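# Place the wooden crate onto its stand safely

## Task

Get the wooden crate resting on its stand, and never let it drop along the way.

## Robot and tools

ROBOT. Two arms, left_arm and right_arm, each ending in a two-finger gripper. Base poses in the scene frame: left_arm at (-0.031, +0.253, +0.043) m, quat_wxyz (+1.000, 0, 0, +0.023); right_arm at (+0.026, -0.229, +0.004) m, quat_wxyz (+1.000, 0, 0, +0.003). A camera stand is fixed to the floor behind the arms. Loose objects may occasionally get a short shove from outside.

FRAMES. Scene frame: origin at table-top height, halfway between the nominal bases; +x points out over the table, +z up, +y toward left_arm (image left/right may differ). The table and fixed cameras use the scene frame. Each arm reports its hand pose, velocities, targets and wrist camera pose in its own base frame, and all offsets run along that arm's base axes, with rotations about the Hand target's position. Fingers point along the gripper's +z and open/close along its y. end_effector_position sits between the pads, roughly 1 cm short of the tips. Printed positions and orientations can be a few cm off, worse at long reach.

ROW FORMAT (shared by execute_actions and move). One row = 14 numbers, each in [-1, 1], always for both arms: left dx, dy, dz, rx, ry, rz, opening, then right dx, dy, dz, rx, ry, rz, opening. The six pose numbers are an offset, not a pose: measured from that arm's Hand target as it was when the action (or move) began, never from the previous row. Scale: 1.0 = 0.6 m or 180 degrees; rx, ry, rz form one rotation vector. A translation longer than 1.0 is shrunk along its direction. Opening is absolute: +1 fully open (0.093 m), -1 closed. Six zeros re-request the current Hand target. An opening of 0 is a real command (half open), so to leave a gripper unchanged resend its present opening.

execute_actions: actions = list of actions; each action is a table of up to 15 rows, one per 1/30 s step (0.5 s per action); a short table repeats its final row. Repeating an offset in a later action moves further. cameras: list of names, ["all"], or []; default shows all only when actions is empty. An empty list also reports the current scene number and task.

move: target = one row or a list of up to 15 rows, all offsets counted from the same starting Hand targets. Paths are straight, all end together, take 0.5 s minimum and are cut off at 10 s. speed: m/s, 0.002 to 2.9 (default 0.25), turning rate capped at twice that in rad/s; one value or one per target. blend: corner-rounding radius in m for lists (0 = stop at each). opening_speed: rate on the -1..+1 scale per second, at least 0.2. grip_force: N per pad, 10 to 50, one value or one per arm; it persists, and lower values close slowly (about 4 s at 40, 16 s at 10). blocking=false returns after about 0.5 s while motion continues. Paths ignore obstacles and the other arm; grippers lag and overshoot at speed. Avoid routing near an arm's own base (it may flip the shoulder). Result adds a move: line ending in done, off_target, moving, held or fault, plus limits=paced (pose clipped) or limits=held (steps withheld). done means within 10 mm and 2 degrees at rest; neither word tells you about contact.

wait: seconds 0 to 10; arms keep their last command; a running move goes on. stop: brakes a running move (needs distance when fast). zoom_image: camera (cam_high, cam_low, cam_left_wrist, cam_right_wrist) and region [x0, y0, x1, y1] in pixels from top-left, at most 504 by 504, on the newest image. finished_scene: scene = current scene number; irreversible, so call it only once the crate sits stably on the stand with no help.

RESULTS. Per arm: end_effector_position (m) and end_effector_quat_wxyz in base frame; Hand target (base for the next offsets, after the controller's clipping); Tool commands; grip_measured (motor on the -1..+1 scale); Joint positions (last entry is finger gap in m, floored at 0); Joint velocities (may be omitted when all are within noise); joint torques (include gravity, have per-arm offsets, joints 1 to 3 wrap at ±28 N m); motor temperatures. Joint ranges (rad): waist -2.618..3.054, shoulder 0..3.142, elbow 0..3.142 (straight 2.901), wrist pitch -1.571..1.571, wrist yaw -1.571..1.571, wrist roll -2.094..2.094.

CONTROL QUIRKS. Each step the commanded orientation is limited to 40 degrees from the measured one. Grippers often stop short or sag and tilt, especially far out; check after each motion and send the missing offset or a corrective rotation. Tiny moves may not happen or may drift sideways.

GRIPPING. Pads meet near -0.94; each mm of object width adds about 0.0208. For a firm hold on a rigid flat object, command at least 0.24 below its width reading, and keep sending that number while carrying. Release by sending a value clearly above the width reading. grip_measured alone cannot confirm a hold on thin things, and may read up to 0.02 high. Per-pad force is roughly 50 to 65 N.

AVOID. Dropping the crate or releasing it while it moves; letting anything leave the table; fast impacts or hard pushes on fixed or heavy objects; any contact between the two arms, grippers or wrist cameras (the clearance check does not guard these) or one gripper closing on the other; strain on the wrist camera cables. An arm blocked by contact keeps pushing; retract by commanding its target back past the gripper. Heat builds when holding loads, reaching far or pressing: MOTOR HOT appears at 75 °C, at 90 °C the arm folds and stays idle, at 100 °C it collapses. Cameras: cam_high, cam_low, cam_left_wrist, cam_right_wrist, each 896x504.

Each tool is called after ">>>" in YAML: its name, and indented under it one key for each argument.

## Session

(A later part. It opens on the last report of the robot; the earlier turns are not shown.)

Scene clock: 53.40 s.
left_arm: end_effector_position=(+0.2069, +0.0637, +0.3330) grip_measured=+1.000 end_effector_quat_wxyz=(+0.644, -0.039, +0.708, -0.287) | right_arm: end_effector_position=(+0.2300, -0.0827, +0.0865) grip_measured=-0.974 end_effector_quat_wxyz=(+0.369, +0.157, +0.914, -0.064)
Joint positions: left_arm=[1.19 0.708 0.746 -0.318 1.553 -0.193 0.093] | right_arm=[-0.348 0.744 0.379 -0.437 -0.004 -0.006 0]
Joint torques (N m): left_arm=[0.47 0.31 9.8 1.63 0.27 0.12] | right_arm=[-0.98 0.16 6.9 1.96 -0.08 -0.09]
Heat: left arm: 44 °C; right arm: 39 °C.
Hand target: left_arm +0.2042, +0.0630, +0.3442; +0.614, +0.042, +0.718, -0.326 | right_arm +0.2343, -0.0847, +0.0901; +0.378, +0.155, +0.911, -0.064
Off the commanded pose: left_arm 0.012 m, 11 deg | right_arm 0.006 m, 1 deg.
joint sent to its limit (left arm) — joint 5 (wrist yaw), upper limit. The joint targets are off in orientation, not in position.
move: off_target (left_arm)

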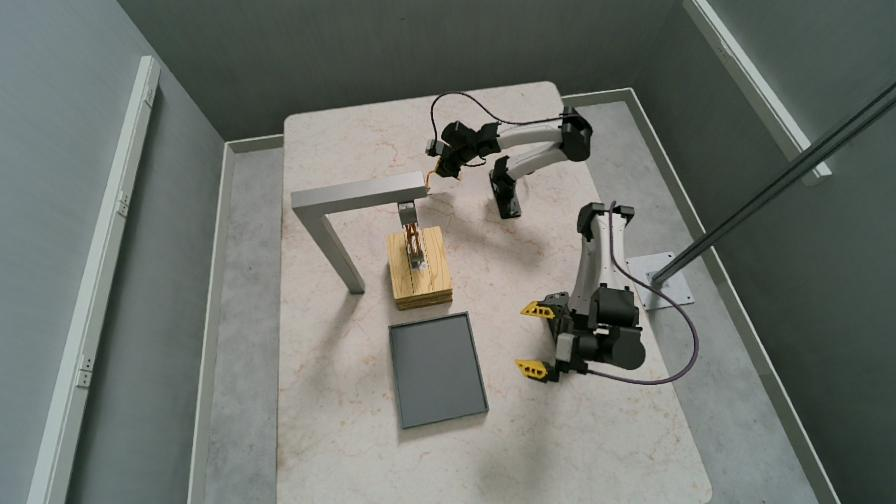

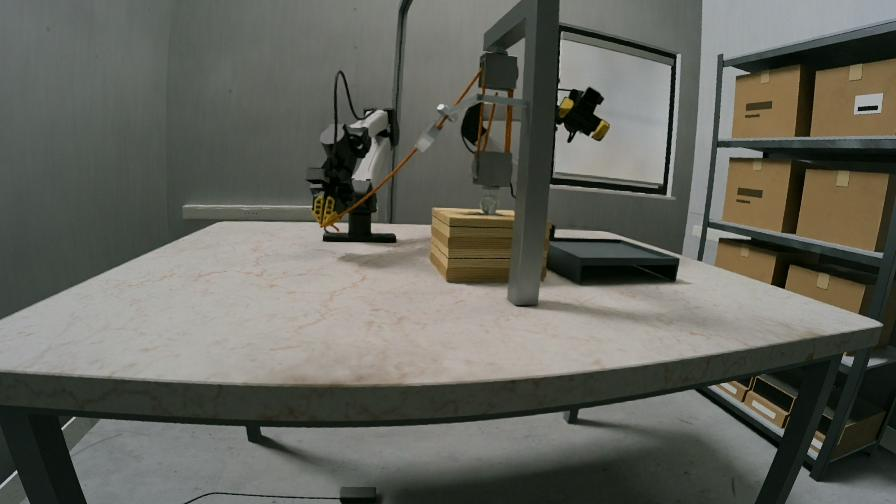

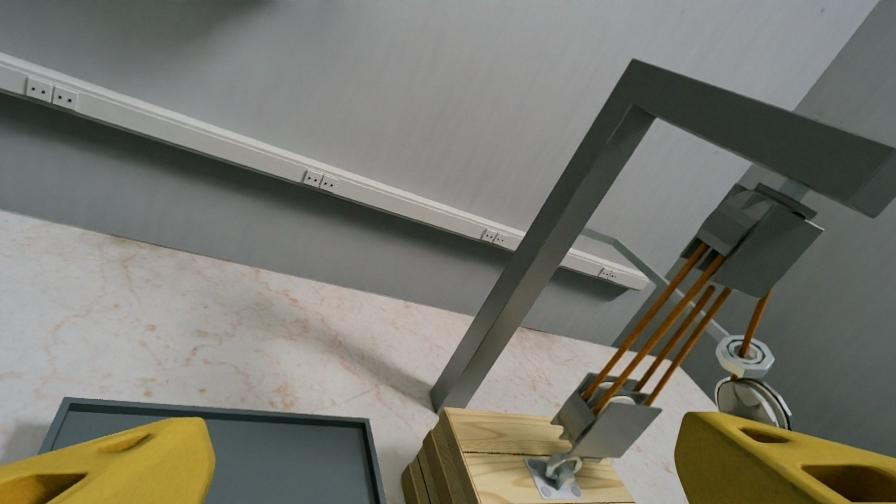

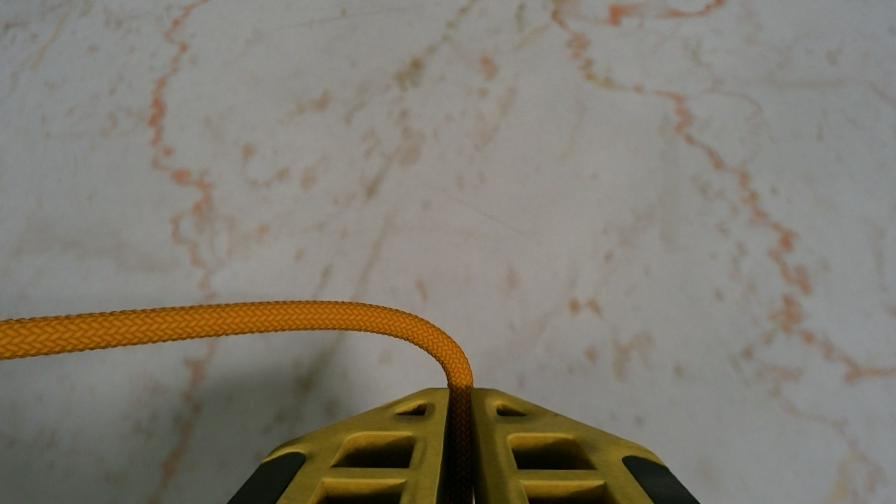

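>>> move:
  target: [0,0,0,0,0,0,1,0.0,0,0,-0.26,0.09,0.27,-1]
  cameras: ["all"]

Scene clock: 60.70 s.
left_arm: end_effector_position=(+0.2069, +0.0637, +0.3330) grip_measured=+1.000 end_effector_quat_wxyz=(+0.644, -0.039, +0.708, -0.287) | right_arm: end_effector_position=(+0.2318, -0.0833, +0.0883) grip_measured=-0.974 end_effector_quat_wxyz=(+0.271, -0.388, +0.840, -0.266)
Joint positions: left_arm=[1.19 0.708 0.746 -0.318 1.553 -0.193 0.093] | right_arm=[-0.348 0.744 0.379 -0.427 -0.004 -1.213 0]
Joint torques (N m): left_arm=[0.4 0.34 9.74 1.64 0.26 0.12] | right_arm=[-0.32 -0.28 6.42 1.9 -0.01 -0.04]
Heat: left arm: 45 °C; right arm: 39 °C.
Hand target: left_arm +0.2042, +0.0630, +0.3442; +0.614, +0.042, +0.718, -0.326 | right_arm +0.2342, -0.0847, +0.0901; +0.275, -0.390, +0.836, -0.272
Off the commanded pose: left_arm 0.012 m, 11 deg | right_arm 0.003 m, 1 deg.
joint sent to its limit (left arm) — joint 5 (wrist yaw), upper limit. The joint targets are off in orientation, not in position.
move: off_target (left_arm)

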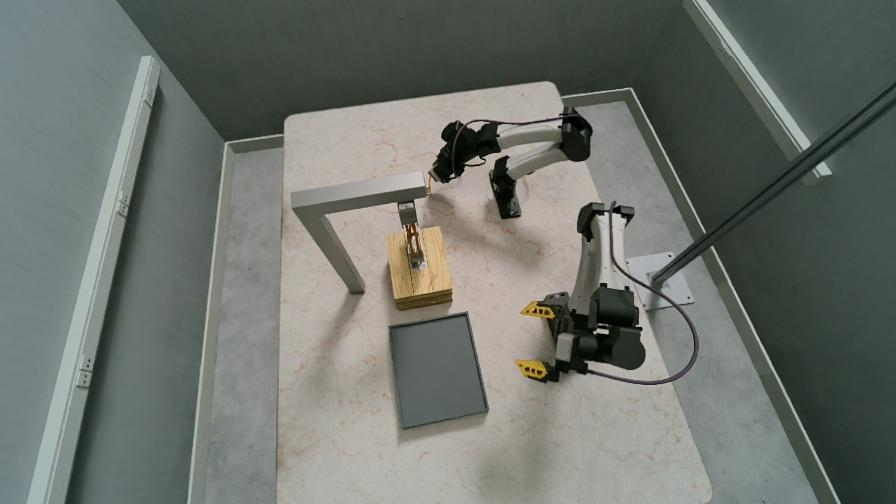

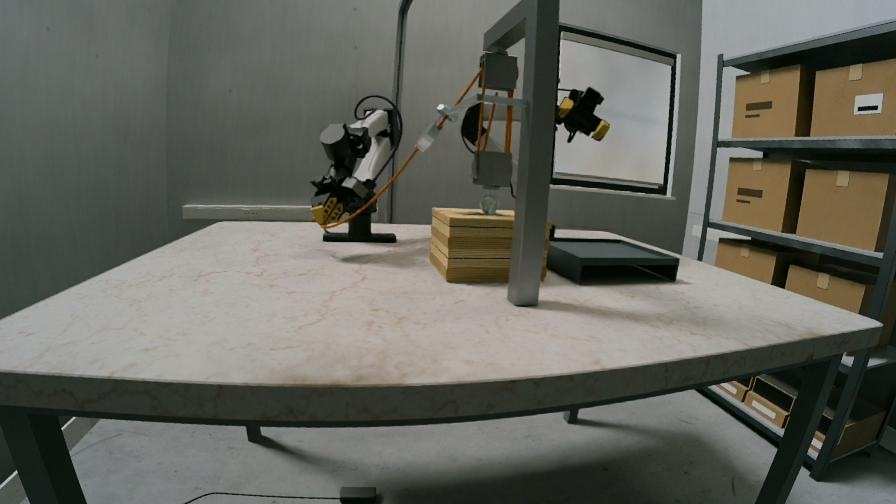

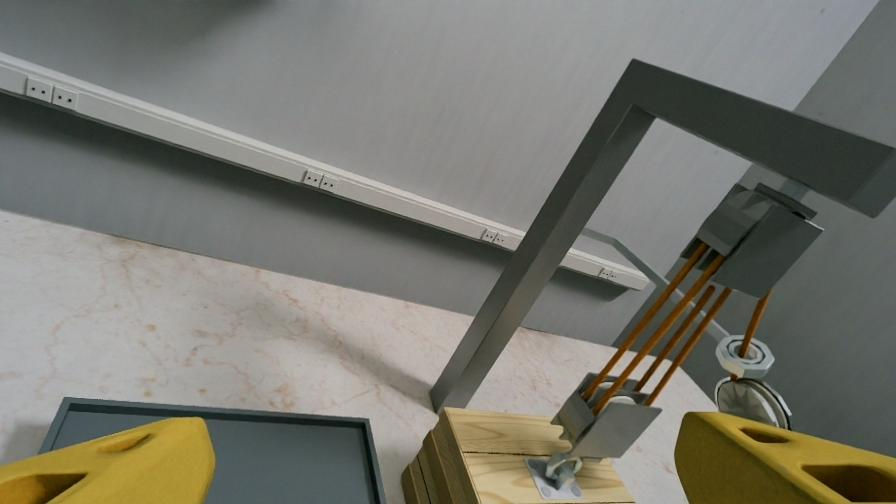

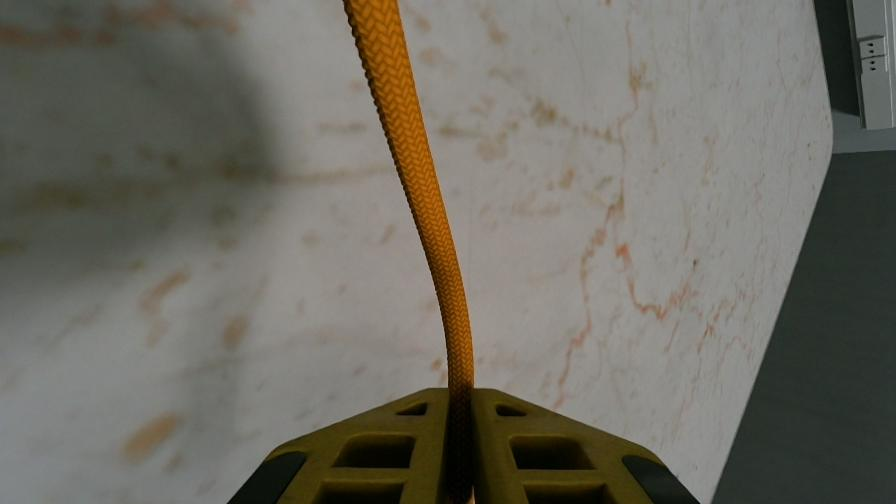

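>>> move:
  target: [0,0,0,0,0,0,1,0.03,-0.18,0.0,0,0,0,-1]
  speed: 0.12
  cameras: ["cam_low","cam_left_wrist","cam_right_wrist"]

Scene clock: 63.37 s.
left_arm: end_effector_position=(+0.2069, +0.0637, +0.3330) grip_measured=+1.000 end_effector_quat_wxyz=(+0.644, -0.039, +0.708, -0.287) | right_arm: end_effector_position=(+0.2664, -0.1537, +0.1047) grip_measured=-0.974 end_effector_quat_wxyz=(+0.348, -0.425, +0.802, -0.235)
Joint positions: left_arm=[1.19 0.708 0.746 -0.318 1.553 -0.193 0.093] | right_arm=[-0.79 1.141 0.557 -0.248 -0.502 -1.567 0]
Joint torques (N m): left_arm=[0.43 0.25 9.81 1.67 0.26 0.11] | right_arm=[-3.82 -0.61 6.68 1.66 1.5 -0.03]
Heat: left arm: 45 °C; right arm: 39 °C.
Hand target: left_arm +0.2042, +0.0630, +0.3442; +0.614, +0.042, +0.718, -0.326 | right_arm +0.2523, -0.1926, +0.0900; +0.275, -0.390, +0.836, -0.272
Off the commanded pose: left_arm 0.012 m, 11 deg | right_arm 0.044 m, 11 deg.
joint sent to its limit (left arm) — joint 5 (wrist yaw), upper limit. The joint targets are off in orientation, not in position.
move: off_target (left_arm, right_arm)
Images, in order (width x height): cam_low 896x504, cam_left_wrist 896x504, cam_right_wrist 896x504.

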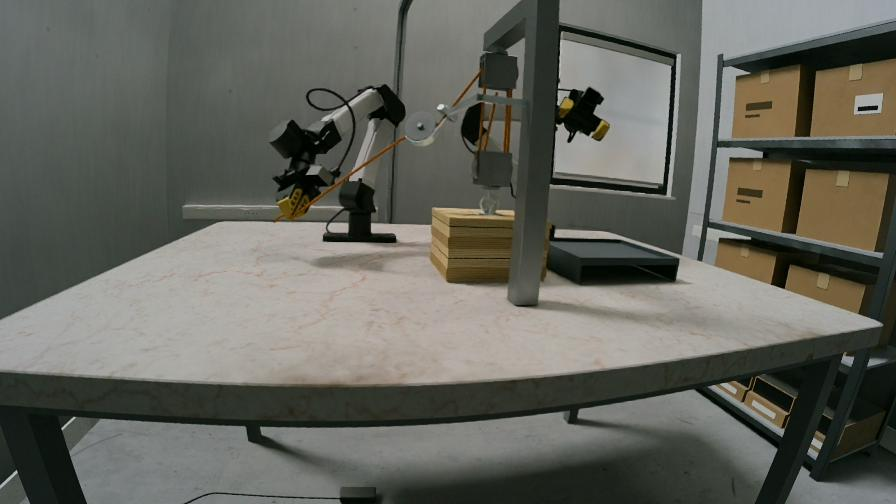

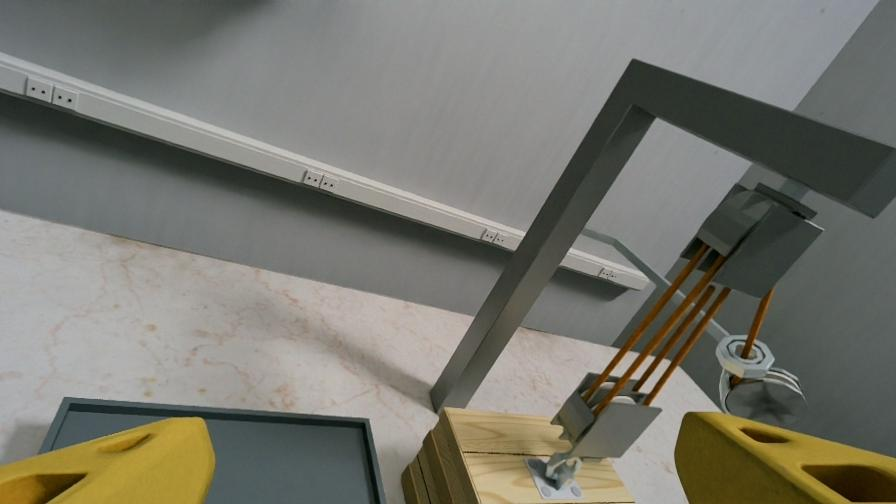

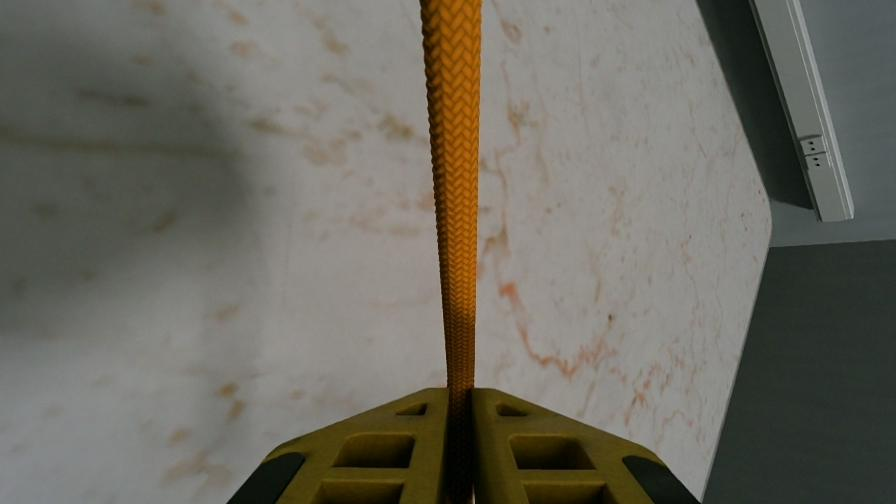

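>>> move:
  target: [0,0,0,0,0,0,1,0.0,-0.12,0.0,0,0,0,-1]
  speed: 0.1
  cameras: ["cam_high","cam_low","cam_left_wrist","cam_right_wrist"]

Scene clock: 67.67 s.
left_arm: end_effector_position=(+0.2069, +0.0637, +0.3330) grip_measured=+1.000 end_effector_quat_wxyz=(+0.644, -0.039, +0.708, -0.287) | right_arm: end_effector_position=(+0.2675, -0.1770, +0.1231) grip_measured=-0.974 end_effector_quat_wxyz=(+0.423, -0.436, +0.776, -0.172)
Joint positions: left_arm=[1.19 0.708 0.746 -0.318 1.553 -0.193 0.093] | right_arm=[-0.975 1.334 0.745 -0.418 -0.81 -1.751 0]
Joint torques (N m): left_arm=[0.42 0.29 9.83 1.65 0.27 0.14] | right_arm=[-6.78 -0.8 7.62 2.14 2.97 -0.04]
Heat: left arm: 45 °C; right arm: 39 °C.
Hand target: left_arm +0.2042, +0.0630, +0.3442; +0.614, +0.042, +0.718, -0.326 | right_arm +0.2522, -0.2647, +0.0901; +0.275, -0.390, +0.836, -0.272
Off the commanded pose: left_arm 0.012 m, 11 deg | right_arm 0.095 m, 22 deg.
joint sent to its limit (left arm) — joint 5 (wrist yaw), upper limit. The joint targets are off in orientation, not in position.
move: off_target (left_arm, right_arm)

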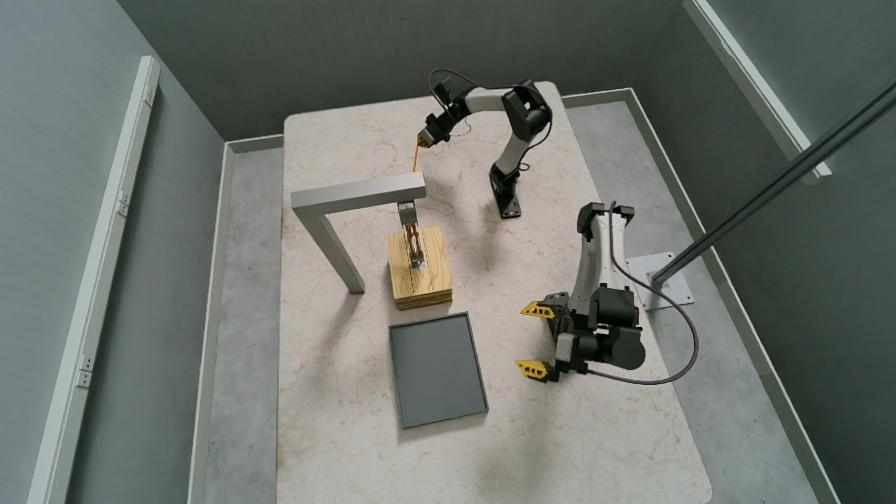

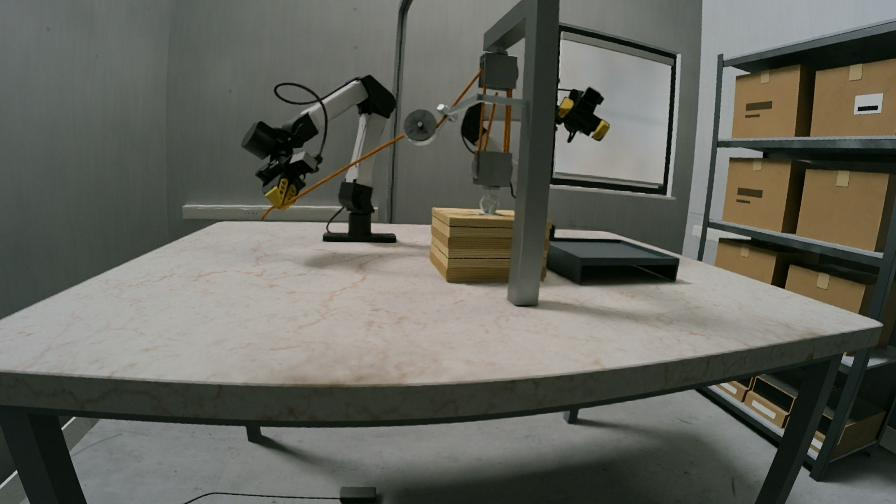

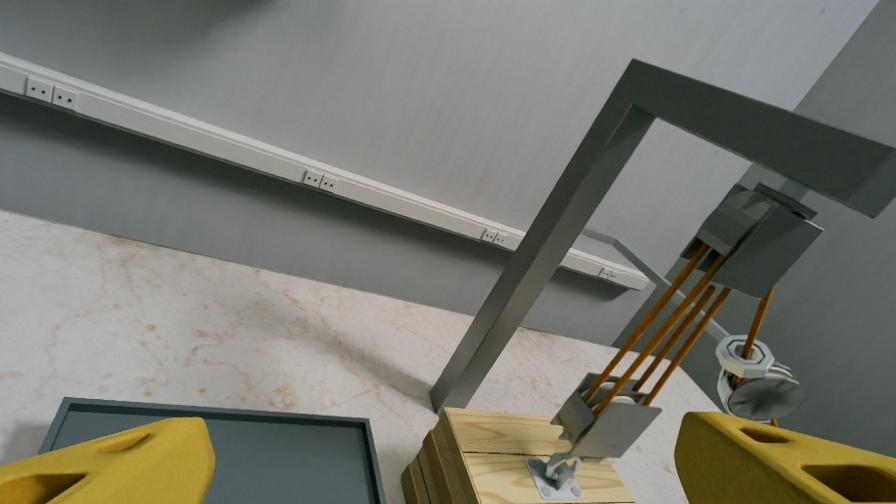

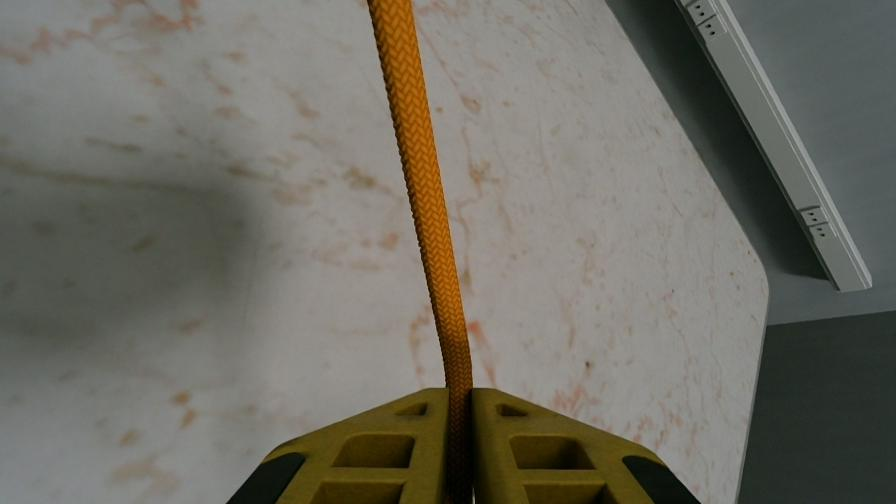

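>>> move:
  target: [0,0,0,0,0,0,1,0.0,-0.11,0.02,0.05,0.204,-0.04,-1]
  speed: 0.1
  cameras: ["cam_high","cam_low","cam_left_wrist","cam_right_wrist"]

Scene clock: 81.87 s.
left_arm: end_effector_position=(+0.2069, +0.0637, +0.3330) grip_measured=+1.000 end_effector_quat_wxyz=(+0.644, -0.039, +0.708, -0.287) | right_arm: end_effector_position=(+0.2542, -0.1948, +0.1537) grip_measured=-0.974 end_effector_quat_wxyz=(+0.146, -0.382, +0.902, +0.135)
Joint positions: left_arm=[1.19 0.708 0.746 -0.318 1.553 -0.193 0.093] | right_arm=[-0.842 1.887 1.715 -1.569 -0.364 -1.675 0]
Joint torques (N m): left_arm=[0.5 0.27 9.76 1.63 0.25 0.13] | right_arm=[-6.42 -3.58 7.94 2.88 3.69 0.11]
Motor temperatures (°C): left_arm=[28 32 46 39 27 28 27] | right_arm=[32 31 40 38 36 27 30]
Heat: left arm: 46 °C; right arm: 40 °C.
Hand target: left_arm +0.2042, +0.0630, +0.3442; +0.614, +0.042, +0.718, -0.326 | right_arm +0.2522, -0.3307, +0.1021; +0.010, -0.381, +0.921, -0.087
Off the commanded pose: left_arm 0.012 m, 11 deg | right_arm 0.145 m, 30 deg.
joint read past its limit (right arm) — joint 4 (wrist pitch), lower limit.
joint sent to its limit (left arm) — joint 5 (wrist yaw), upper limit. The joint targets are off in orientation, not in position.
move: off_target (left_arm, right_arm)

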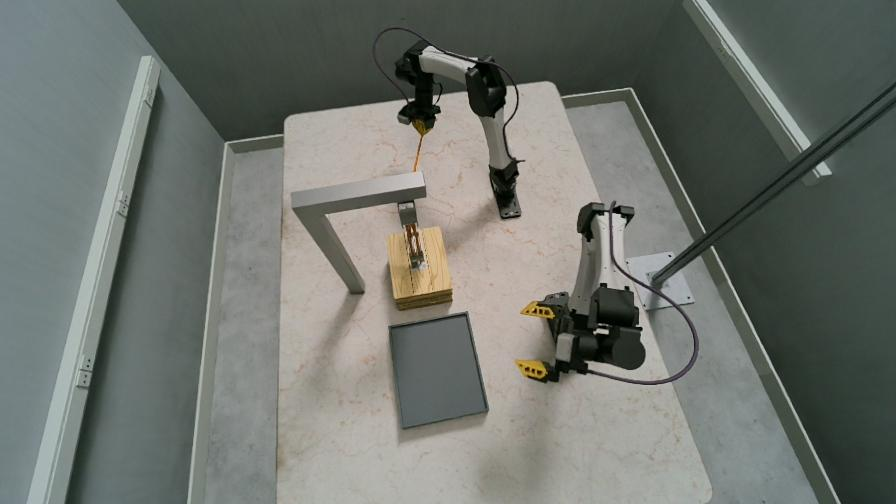

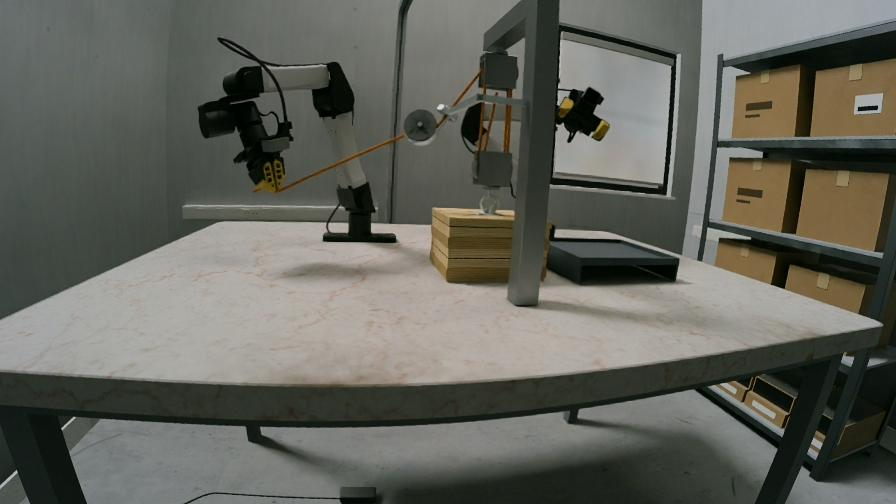

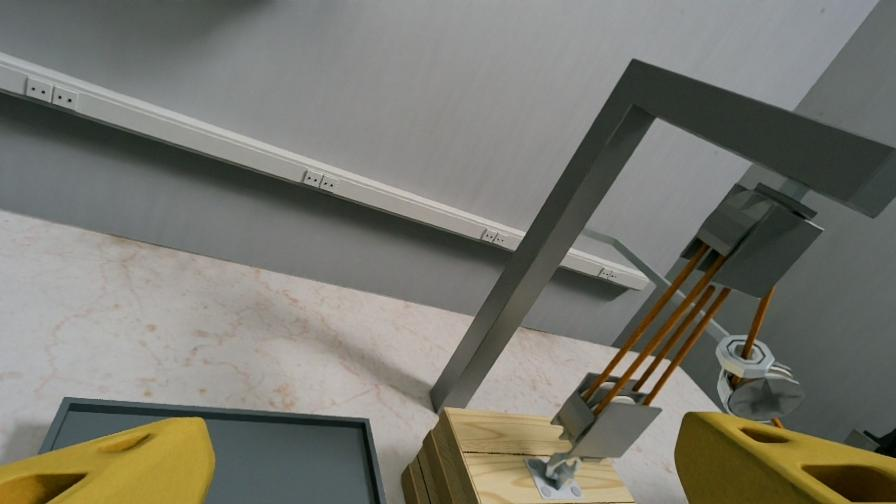

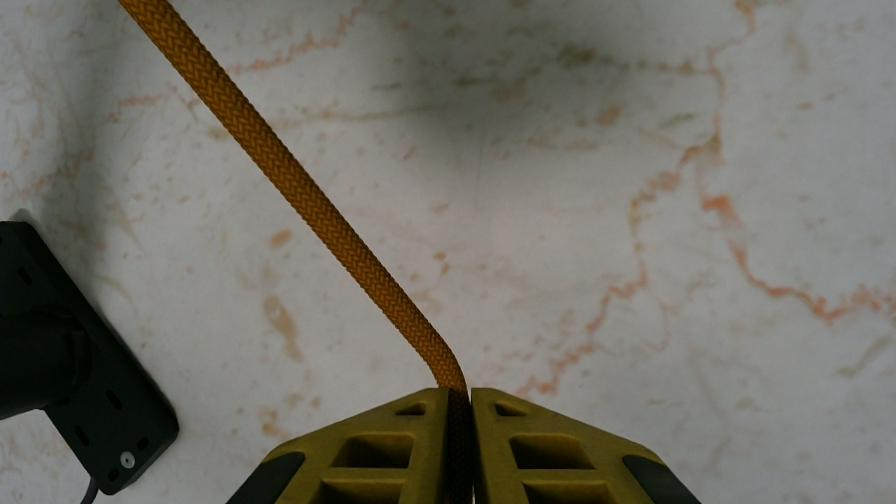

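>>> move:
  target: [0,0,0,0,0,0,1,0.05,-0.17,0.05,0,0,0,-1]
  speed: 0.1
  cameras: ["cam_high","cam_low","cam_left_wrist","cam_right_wrist"]

Scene clock: 85.87 s.
left_arm: end_effector_position=(+0.2069, +0.0637, +0.3330) grip_measured=+1.000 end_effector_quat_wxyz=(+0.644, -0.039, +0.708, -0.287) | right_arm: end_effector_position=(+0.3592, -0.2887, +0.1924) grip_measured=-0.974 end_effector_quat_wxyz=(+0.243, -0.448, +0.860, -0.008)
Joint positions: left_arm=[1.19 0.708 0.746 -0.318 1.553 -0.193 0.093] | right_arm=[-0.844 2.266 2.424 -1.581 -0.471 -1.768 0]
Joint torques (N m): left_arm=[0.51 0.38 9.76 1.64 0.27 0.13] | right_arm=[-13.44 -4.07 8.87 1.28 4.37 -0.03]
Heat: left arm: 47 °C; right arm: 41 °C.
Hand target: left_arm +0.2042, +0.0630, +0.3442; +0.614, +0.042, +0.718, -0.326 | right_arm +0.2823, -0.4327, +0.1322; +0.010, -0.381, +0.921, -0.087
Off the commanded pose: left_arm 0.012 m, 11 deg | right_arm 0.174 m, 30 deg.
joint read past its limit (right arm) — joint 4 (wrist pitch), lower limit.
joint sent to its limit (left arm) — joint 5 (wrist yaw), upper limit. The joint targets are off in orientation, not in position.
move: off_target (left_arm, right_arm)

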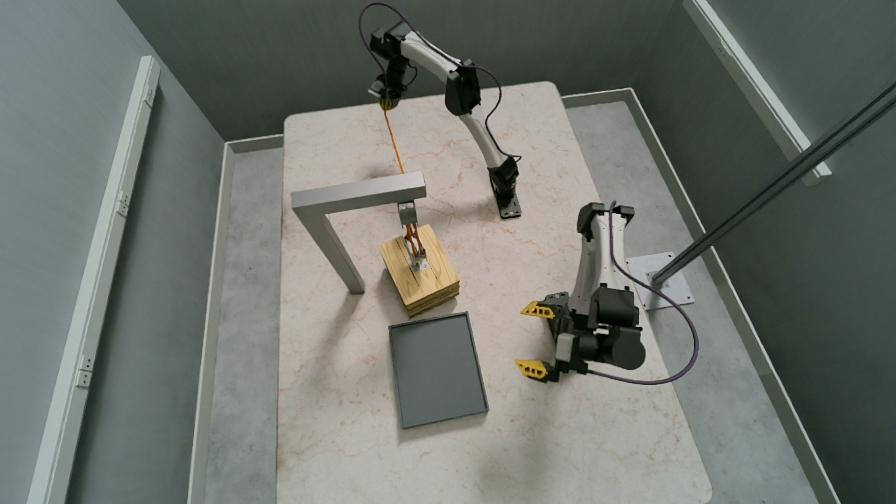

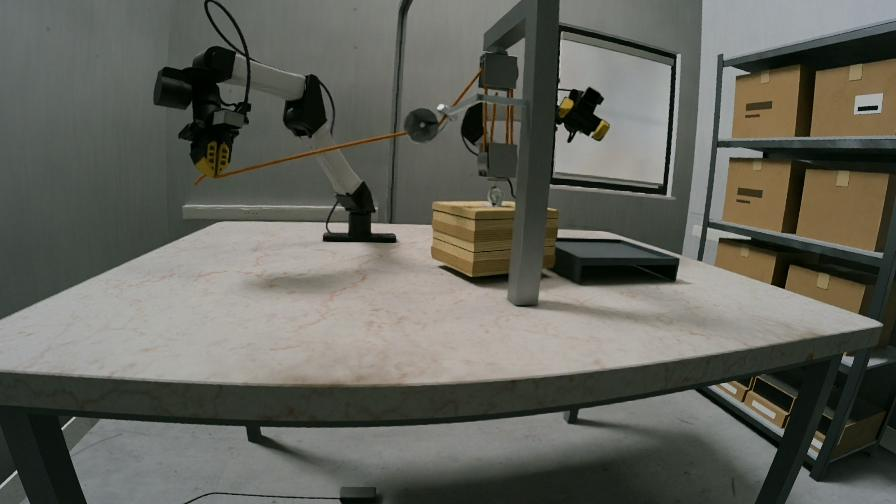

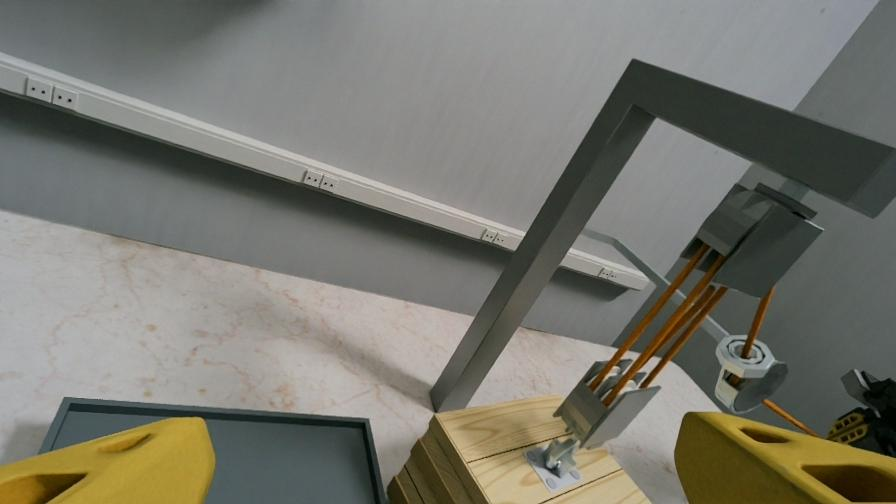

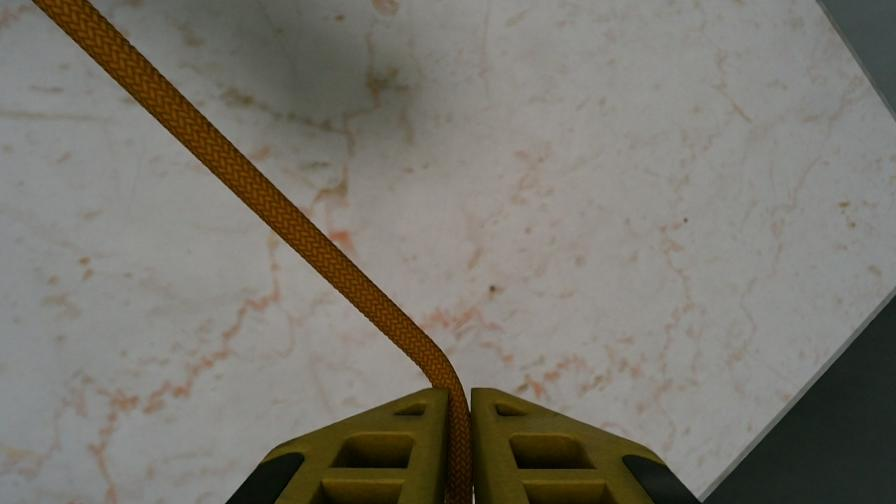

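>>> move:
  target: [0,0,0,0,0,0,1,-0.08,-0.13,-0.05,-0.096,-0.056,0,-1]
  speed: 0.08
  cameras: ["cam_high","cam_low","cam_left_wrist","cam_right_wrist"]

Scene clock: 90.40 s.
left_arm: end_effector_position=(+0.2069, +0.0637, +0.3330) grip_measured=+1.000 end_effector_quat_wxyz=(+0.644, -0.039, +0.708, -0.287) | right_arm: end_effector_position=(+0.2847, -0.3114, +0.1681) grip_measured=-0.974 end_effector_quat_wxyz=(+0.247, -0.430, +0.868, +0.023)
Joint positions: left_arm=[1.19 0.708 0.746 -0.318 1.553 -0.193 0.093] | right_arm=[-1.023 2.171 2.164 -1.566 -0.502 -1.943 0]
Joint torques (N m): left_arm=[0.46 0.38 9.78 1.65 0.25 0.15] | right_arm=[-14.31 -4.68 7.01 3.78 4.02 -0.06]
Motor temperatures (°C): left_arm=[28 32 47 39 27 28 27] | right_arm=[35 32 41 38 42 27 30]
Heat: left arm: 47 °C; right arm: 42 °C.
Hand target: left_arm +0.2042, +0.0630, +0.3442; +0.614, +0.042, +0.718, -0.326 | right_arm +0.2343, -0.5106, +0.1022; +0.040, -0.371, +0.894, -0.249
Off the commanded pose: left_arm 0.012 m, 11 deg | right_arm 0.216 m, 41 deg; orientation clipped.
joint read past its limit (right arm) — joint 4 (wrist pitch), lower limit.
joint sent to its limit (left arm) — joint 5 (wrist yaw), upper limit. The joint targets are off in orientation, not in position.
move: off_target (left_arm, right_arm); limits=paced

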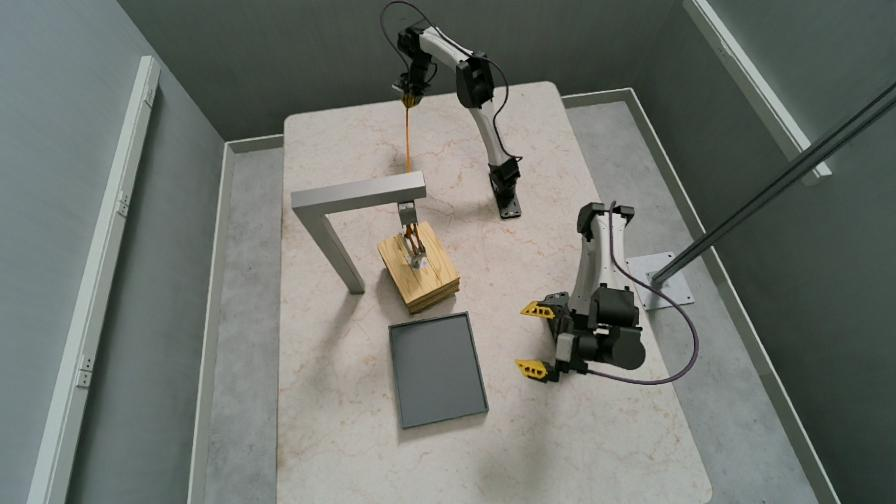

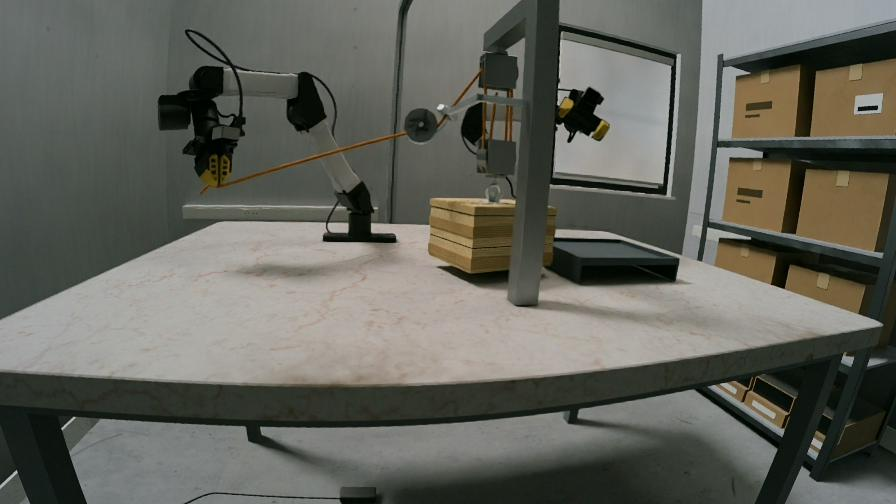

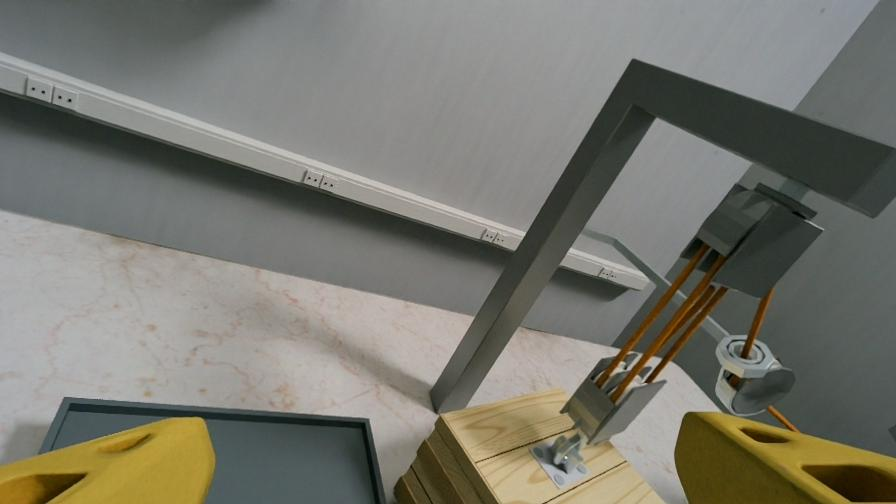

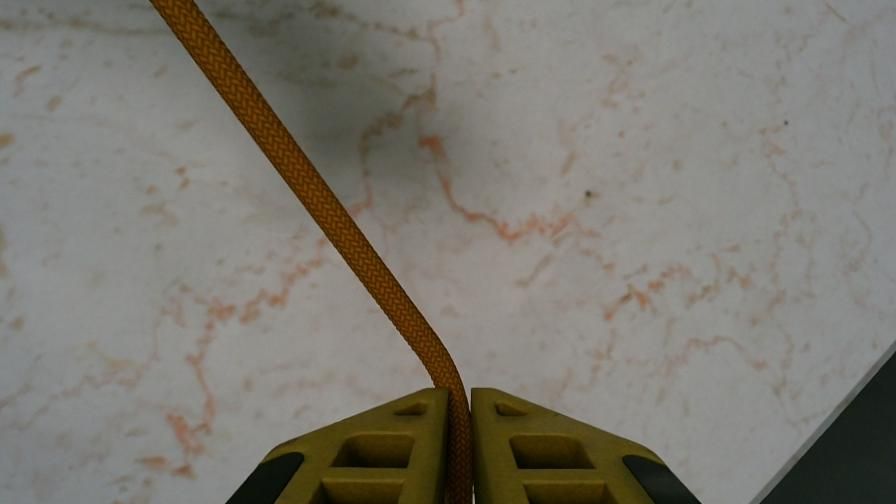

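>>> move:
  target: [0,0,0,0,0,0,1,-0.06,-0.13,0.06,0,0,0,-1]
  speed: 0.08
  cameras: ["cam_high","cam_low","cam_left_wrist","cam_right_wrist"]

Scene clock: 96.93 s.
left_arm: end_effector_position=(+0.2069, +0.0637, +0.3330) grip_measured=+1.000 end_effector_quat_wxyz=(+0.644, -0.039, +0.708, -0.287) | right_arm: end_effector_position=(+0.2911, -0.4351, +0.1906) grip_measured=-0.974 end_effector_quat_wxyz=(+0.265, -0.447, +0.840, -0.154)
Joint positions: left_arm=[1.19 0.708 0.746 -0.318 1.553 -0.193 0.093] | right_arm=[-1.15 2.523 2.831 -1.572 -0.551 -2.042 0]
Joint torques (N m): left_arm=[0.4 0.32 9.78 1.65 0.25 0.15] | right_arm=[-13.49 -5.82 7.97 2.68 3.81 -0.01]
Heat: left arm: 47 °C; right arm: 44 °C.
Hand target: left_arm +0.2042, +0.0630, +0.3442; +0.614, +0.042, +0.718, -0.326 | right_arm +0.1982, -0.5886, +0.1381; +0.040, -0.371, +0.894, -0.249
Off the commanded pose: left_arm 0.012 m, 11 deg | right_arm 0.187 m, 30 deg.
elbow stopped short (right arm): the move would have taken joint 3 (elbow) straighter than the controller allows.
joint read past its limit (right arm) — joint 4 (wrist pitch), lower limit.
joint sent to its limit (left arm) — joint 5 (wrist yaw), upper limit. The joint targets are off in orientation, not in position.
move: off_target (left_arm, right_arm)

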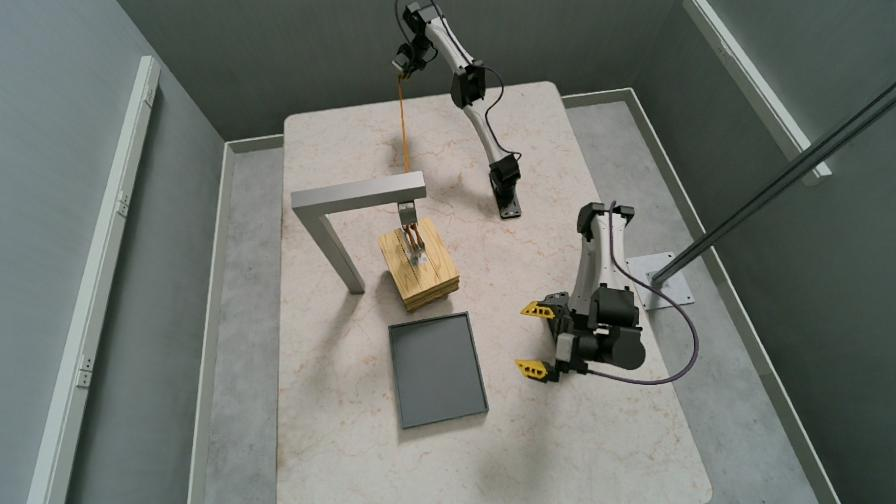

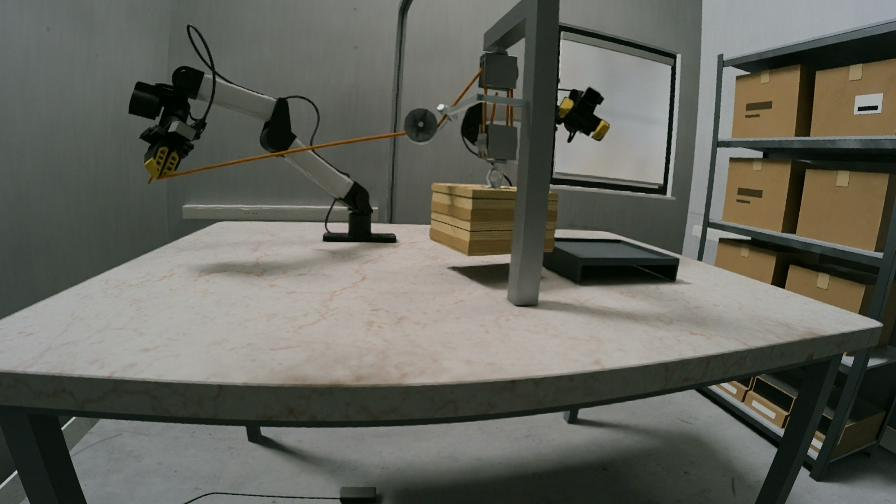

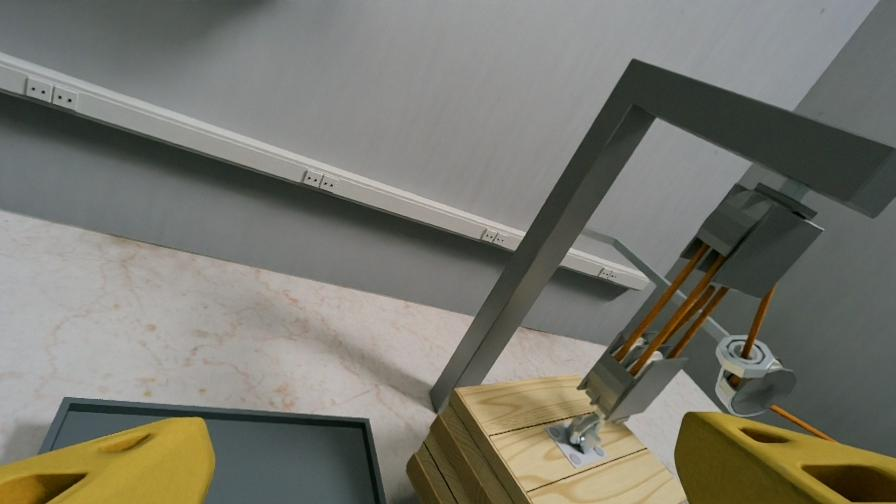

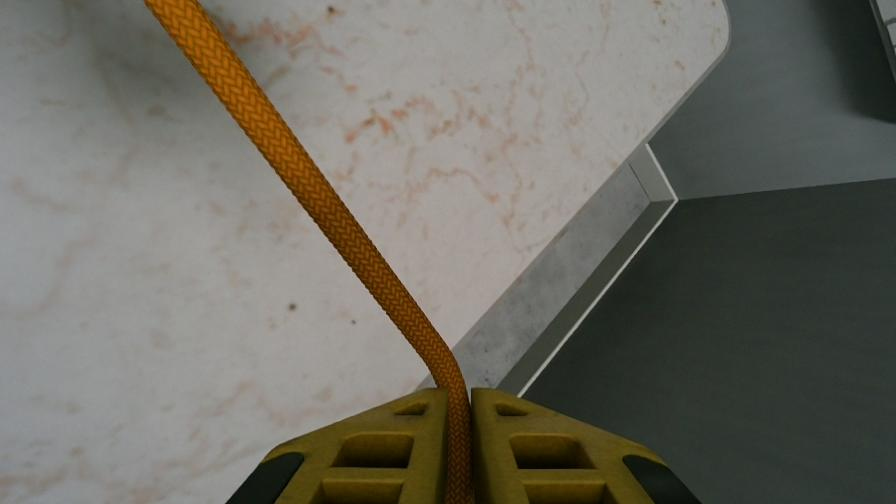

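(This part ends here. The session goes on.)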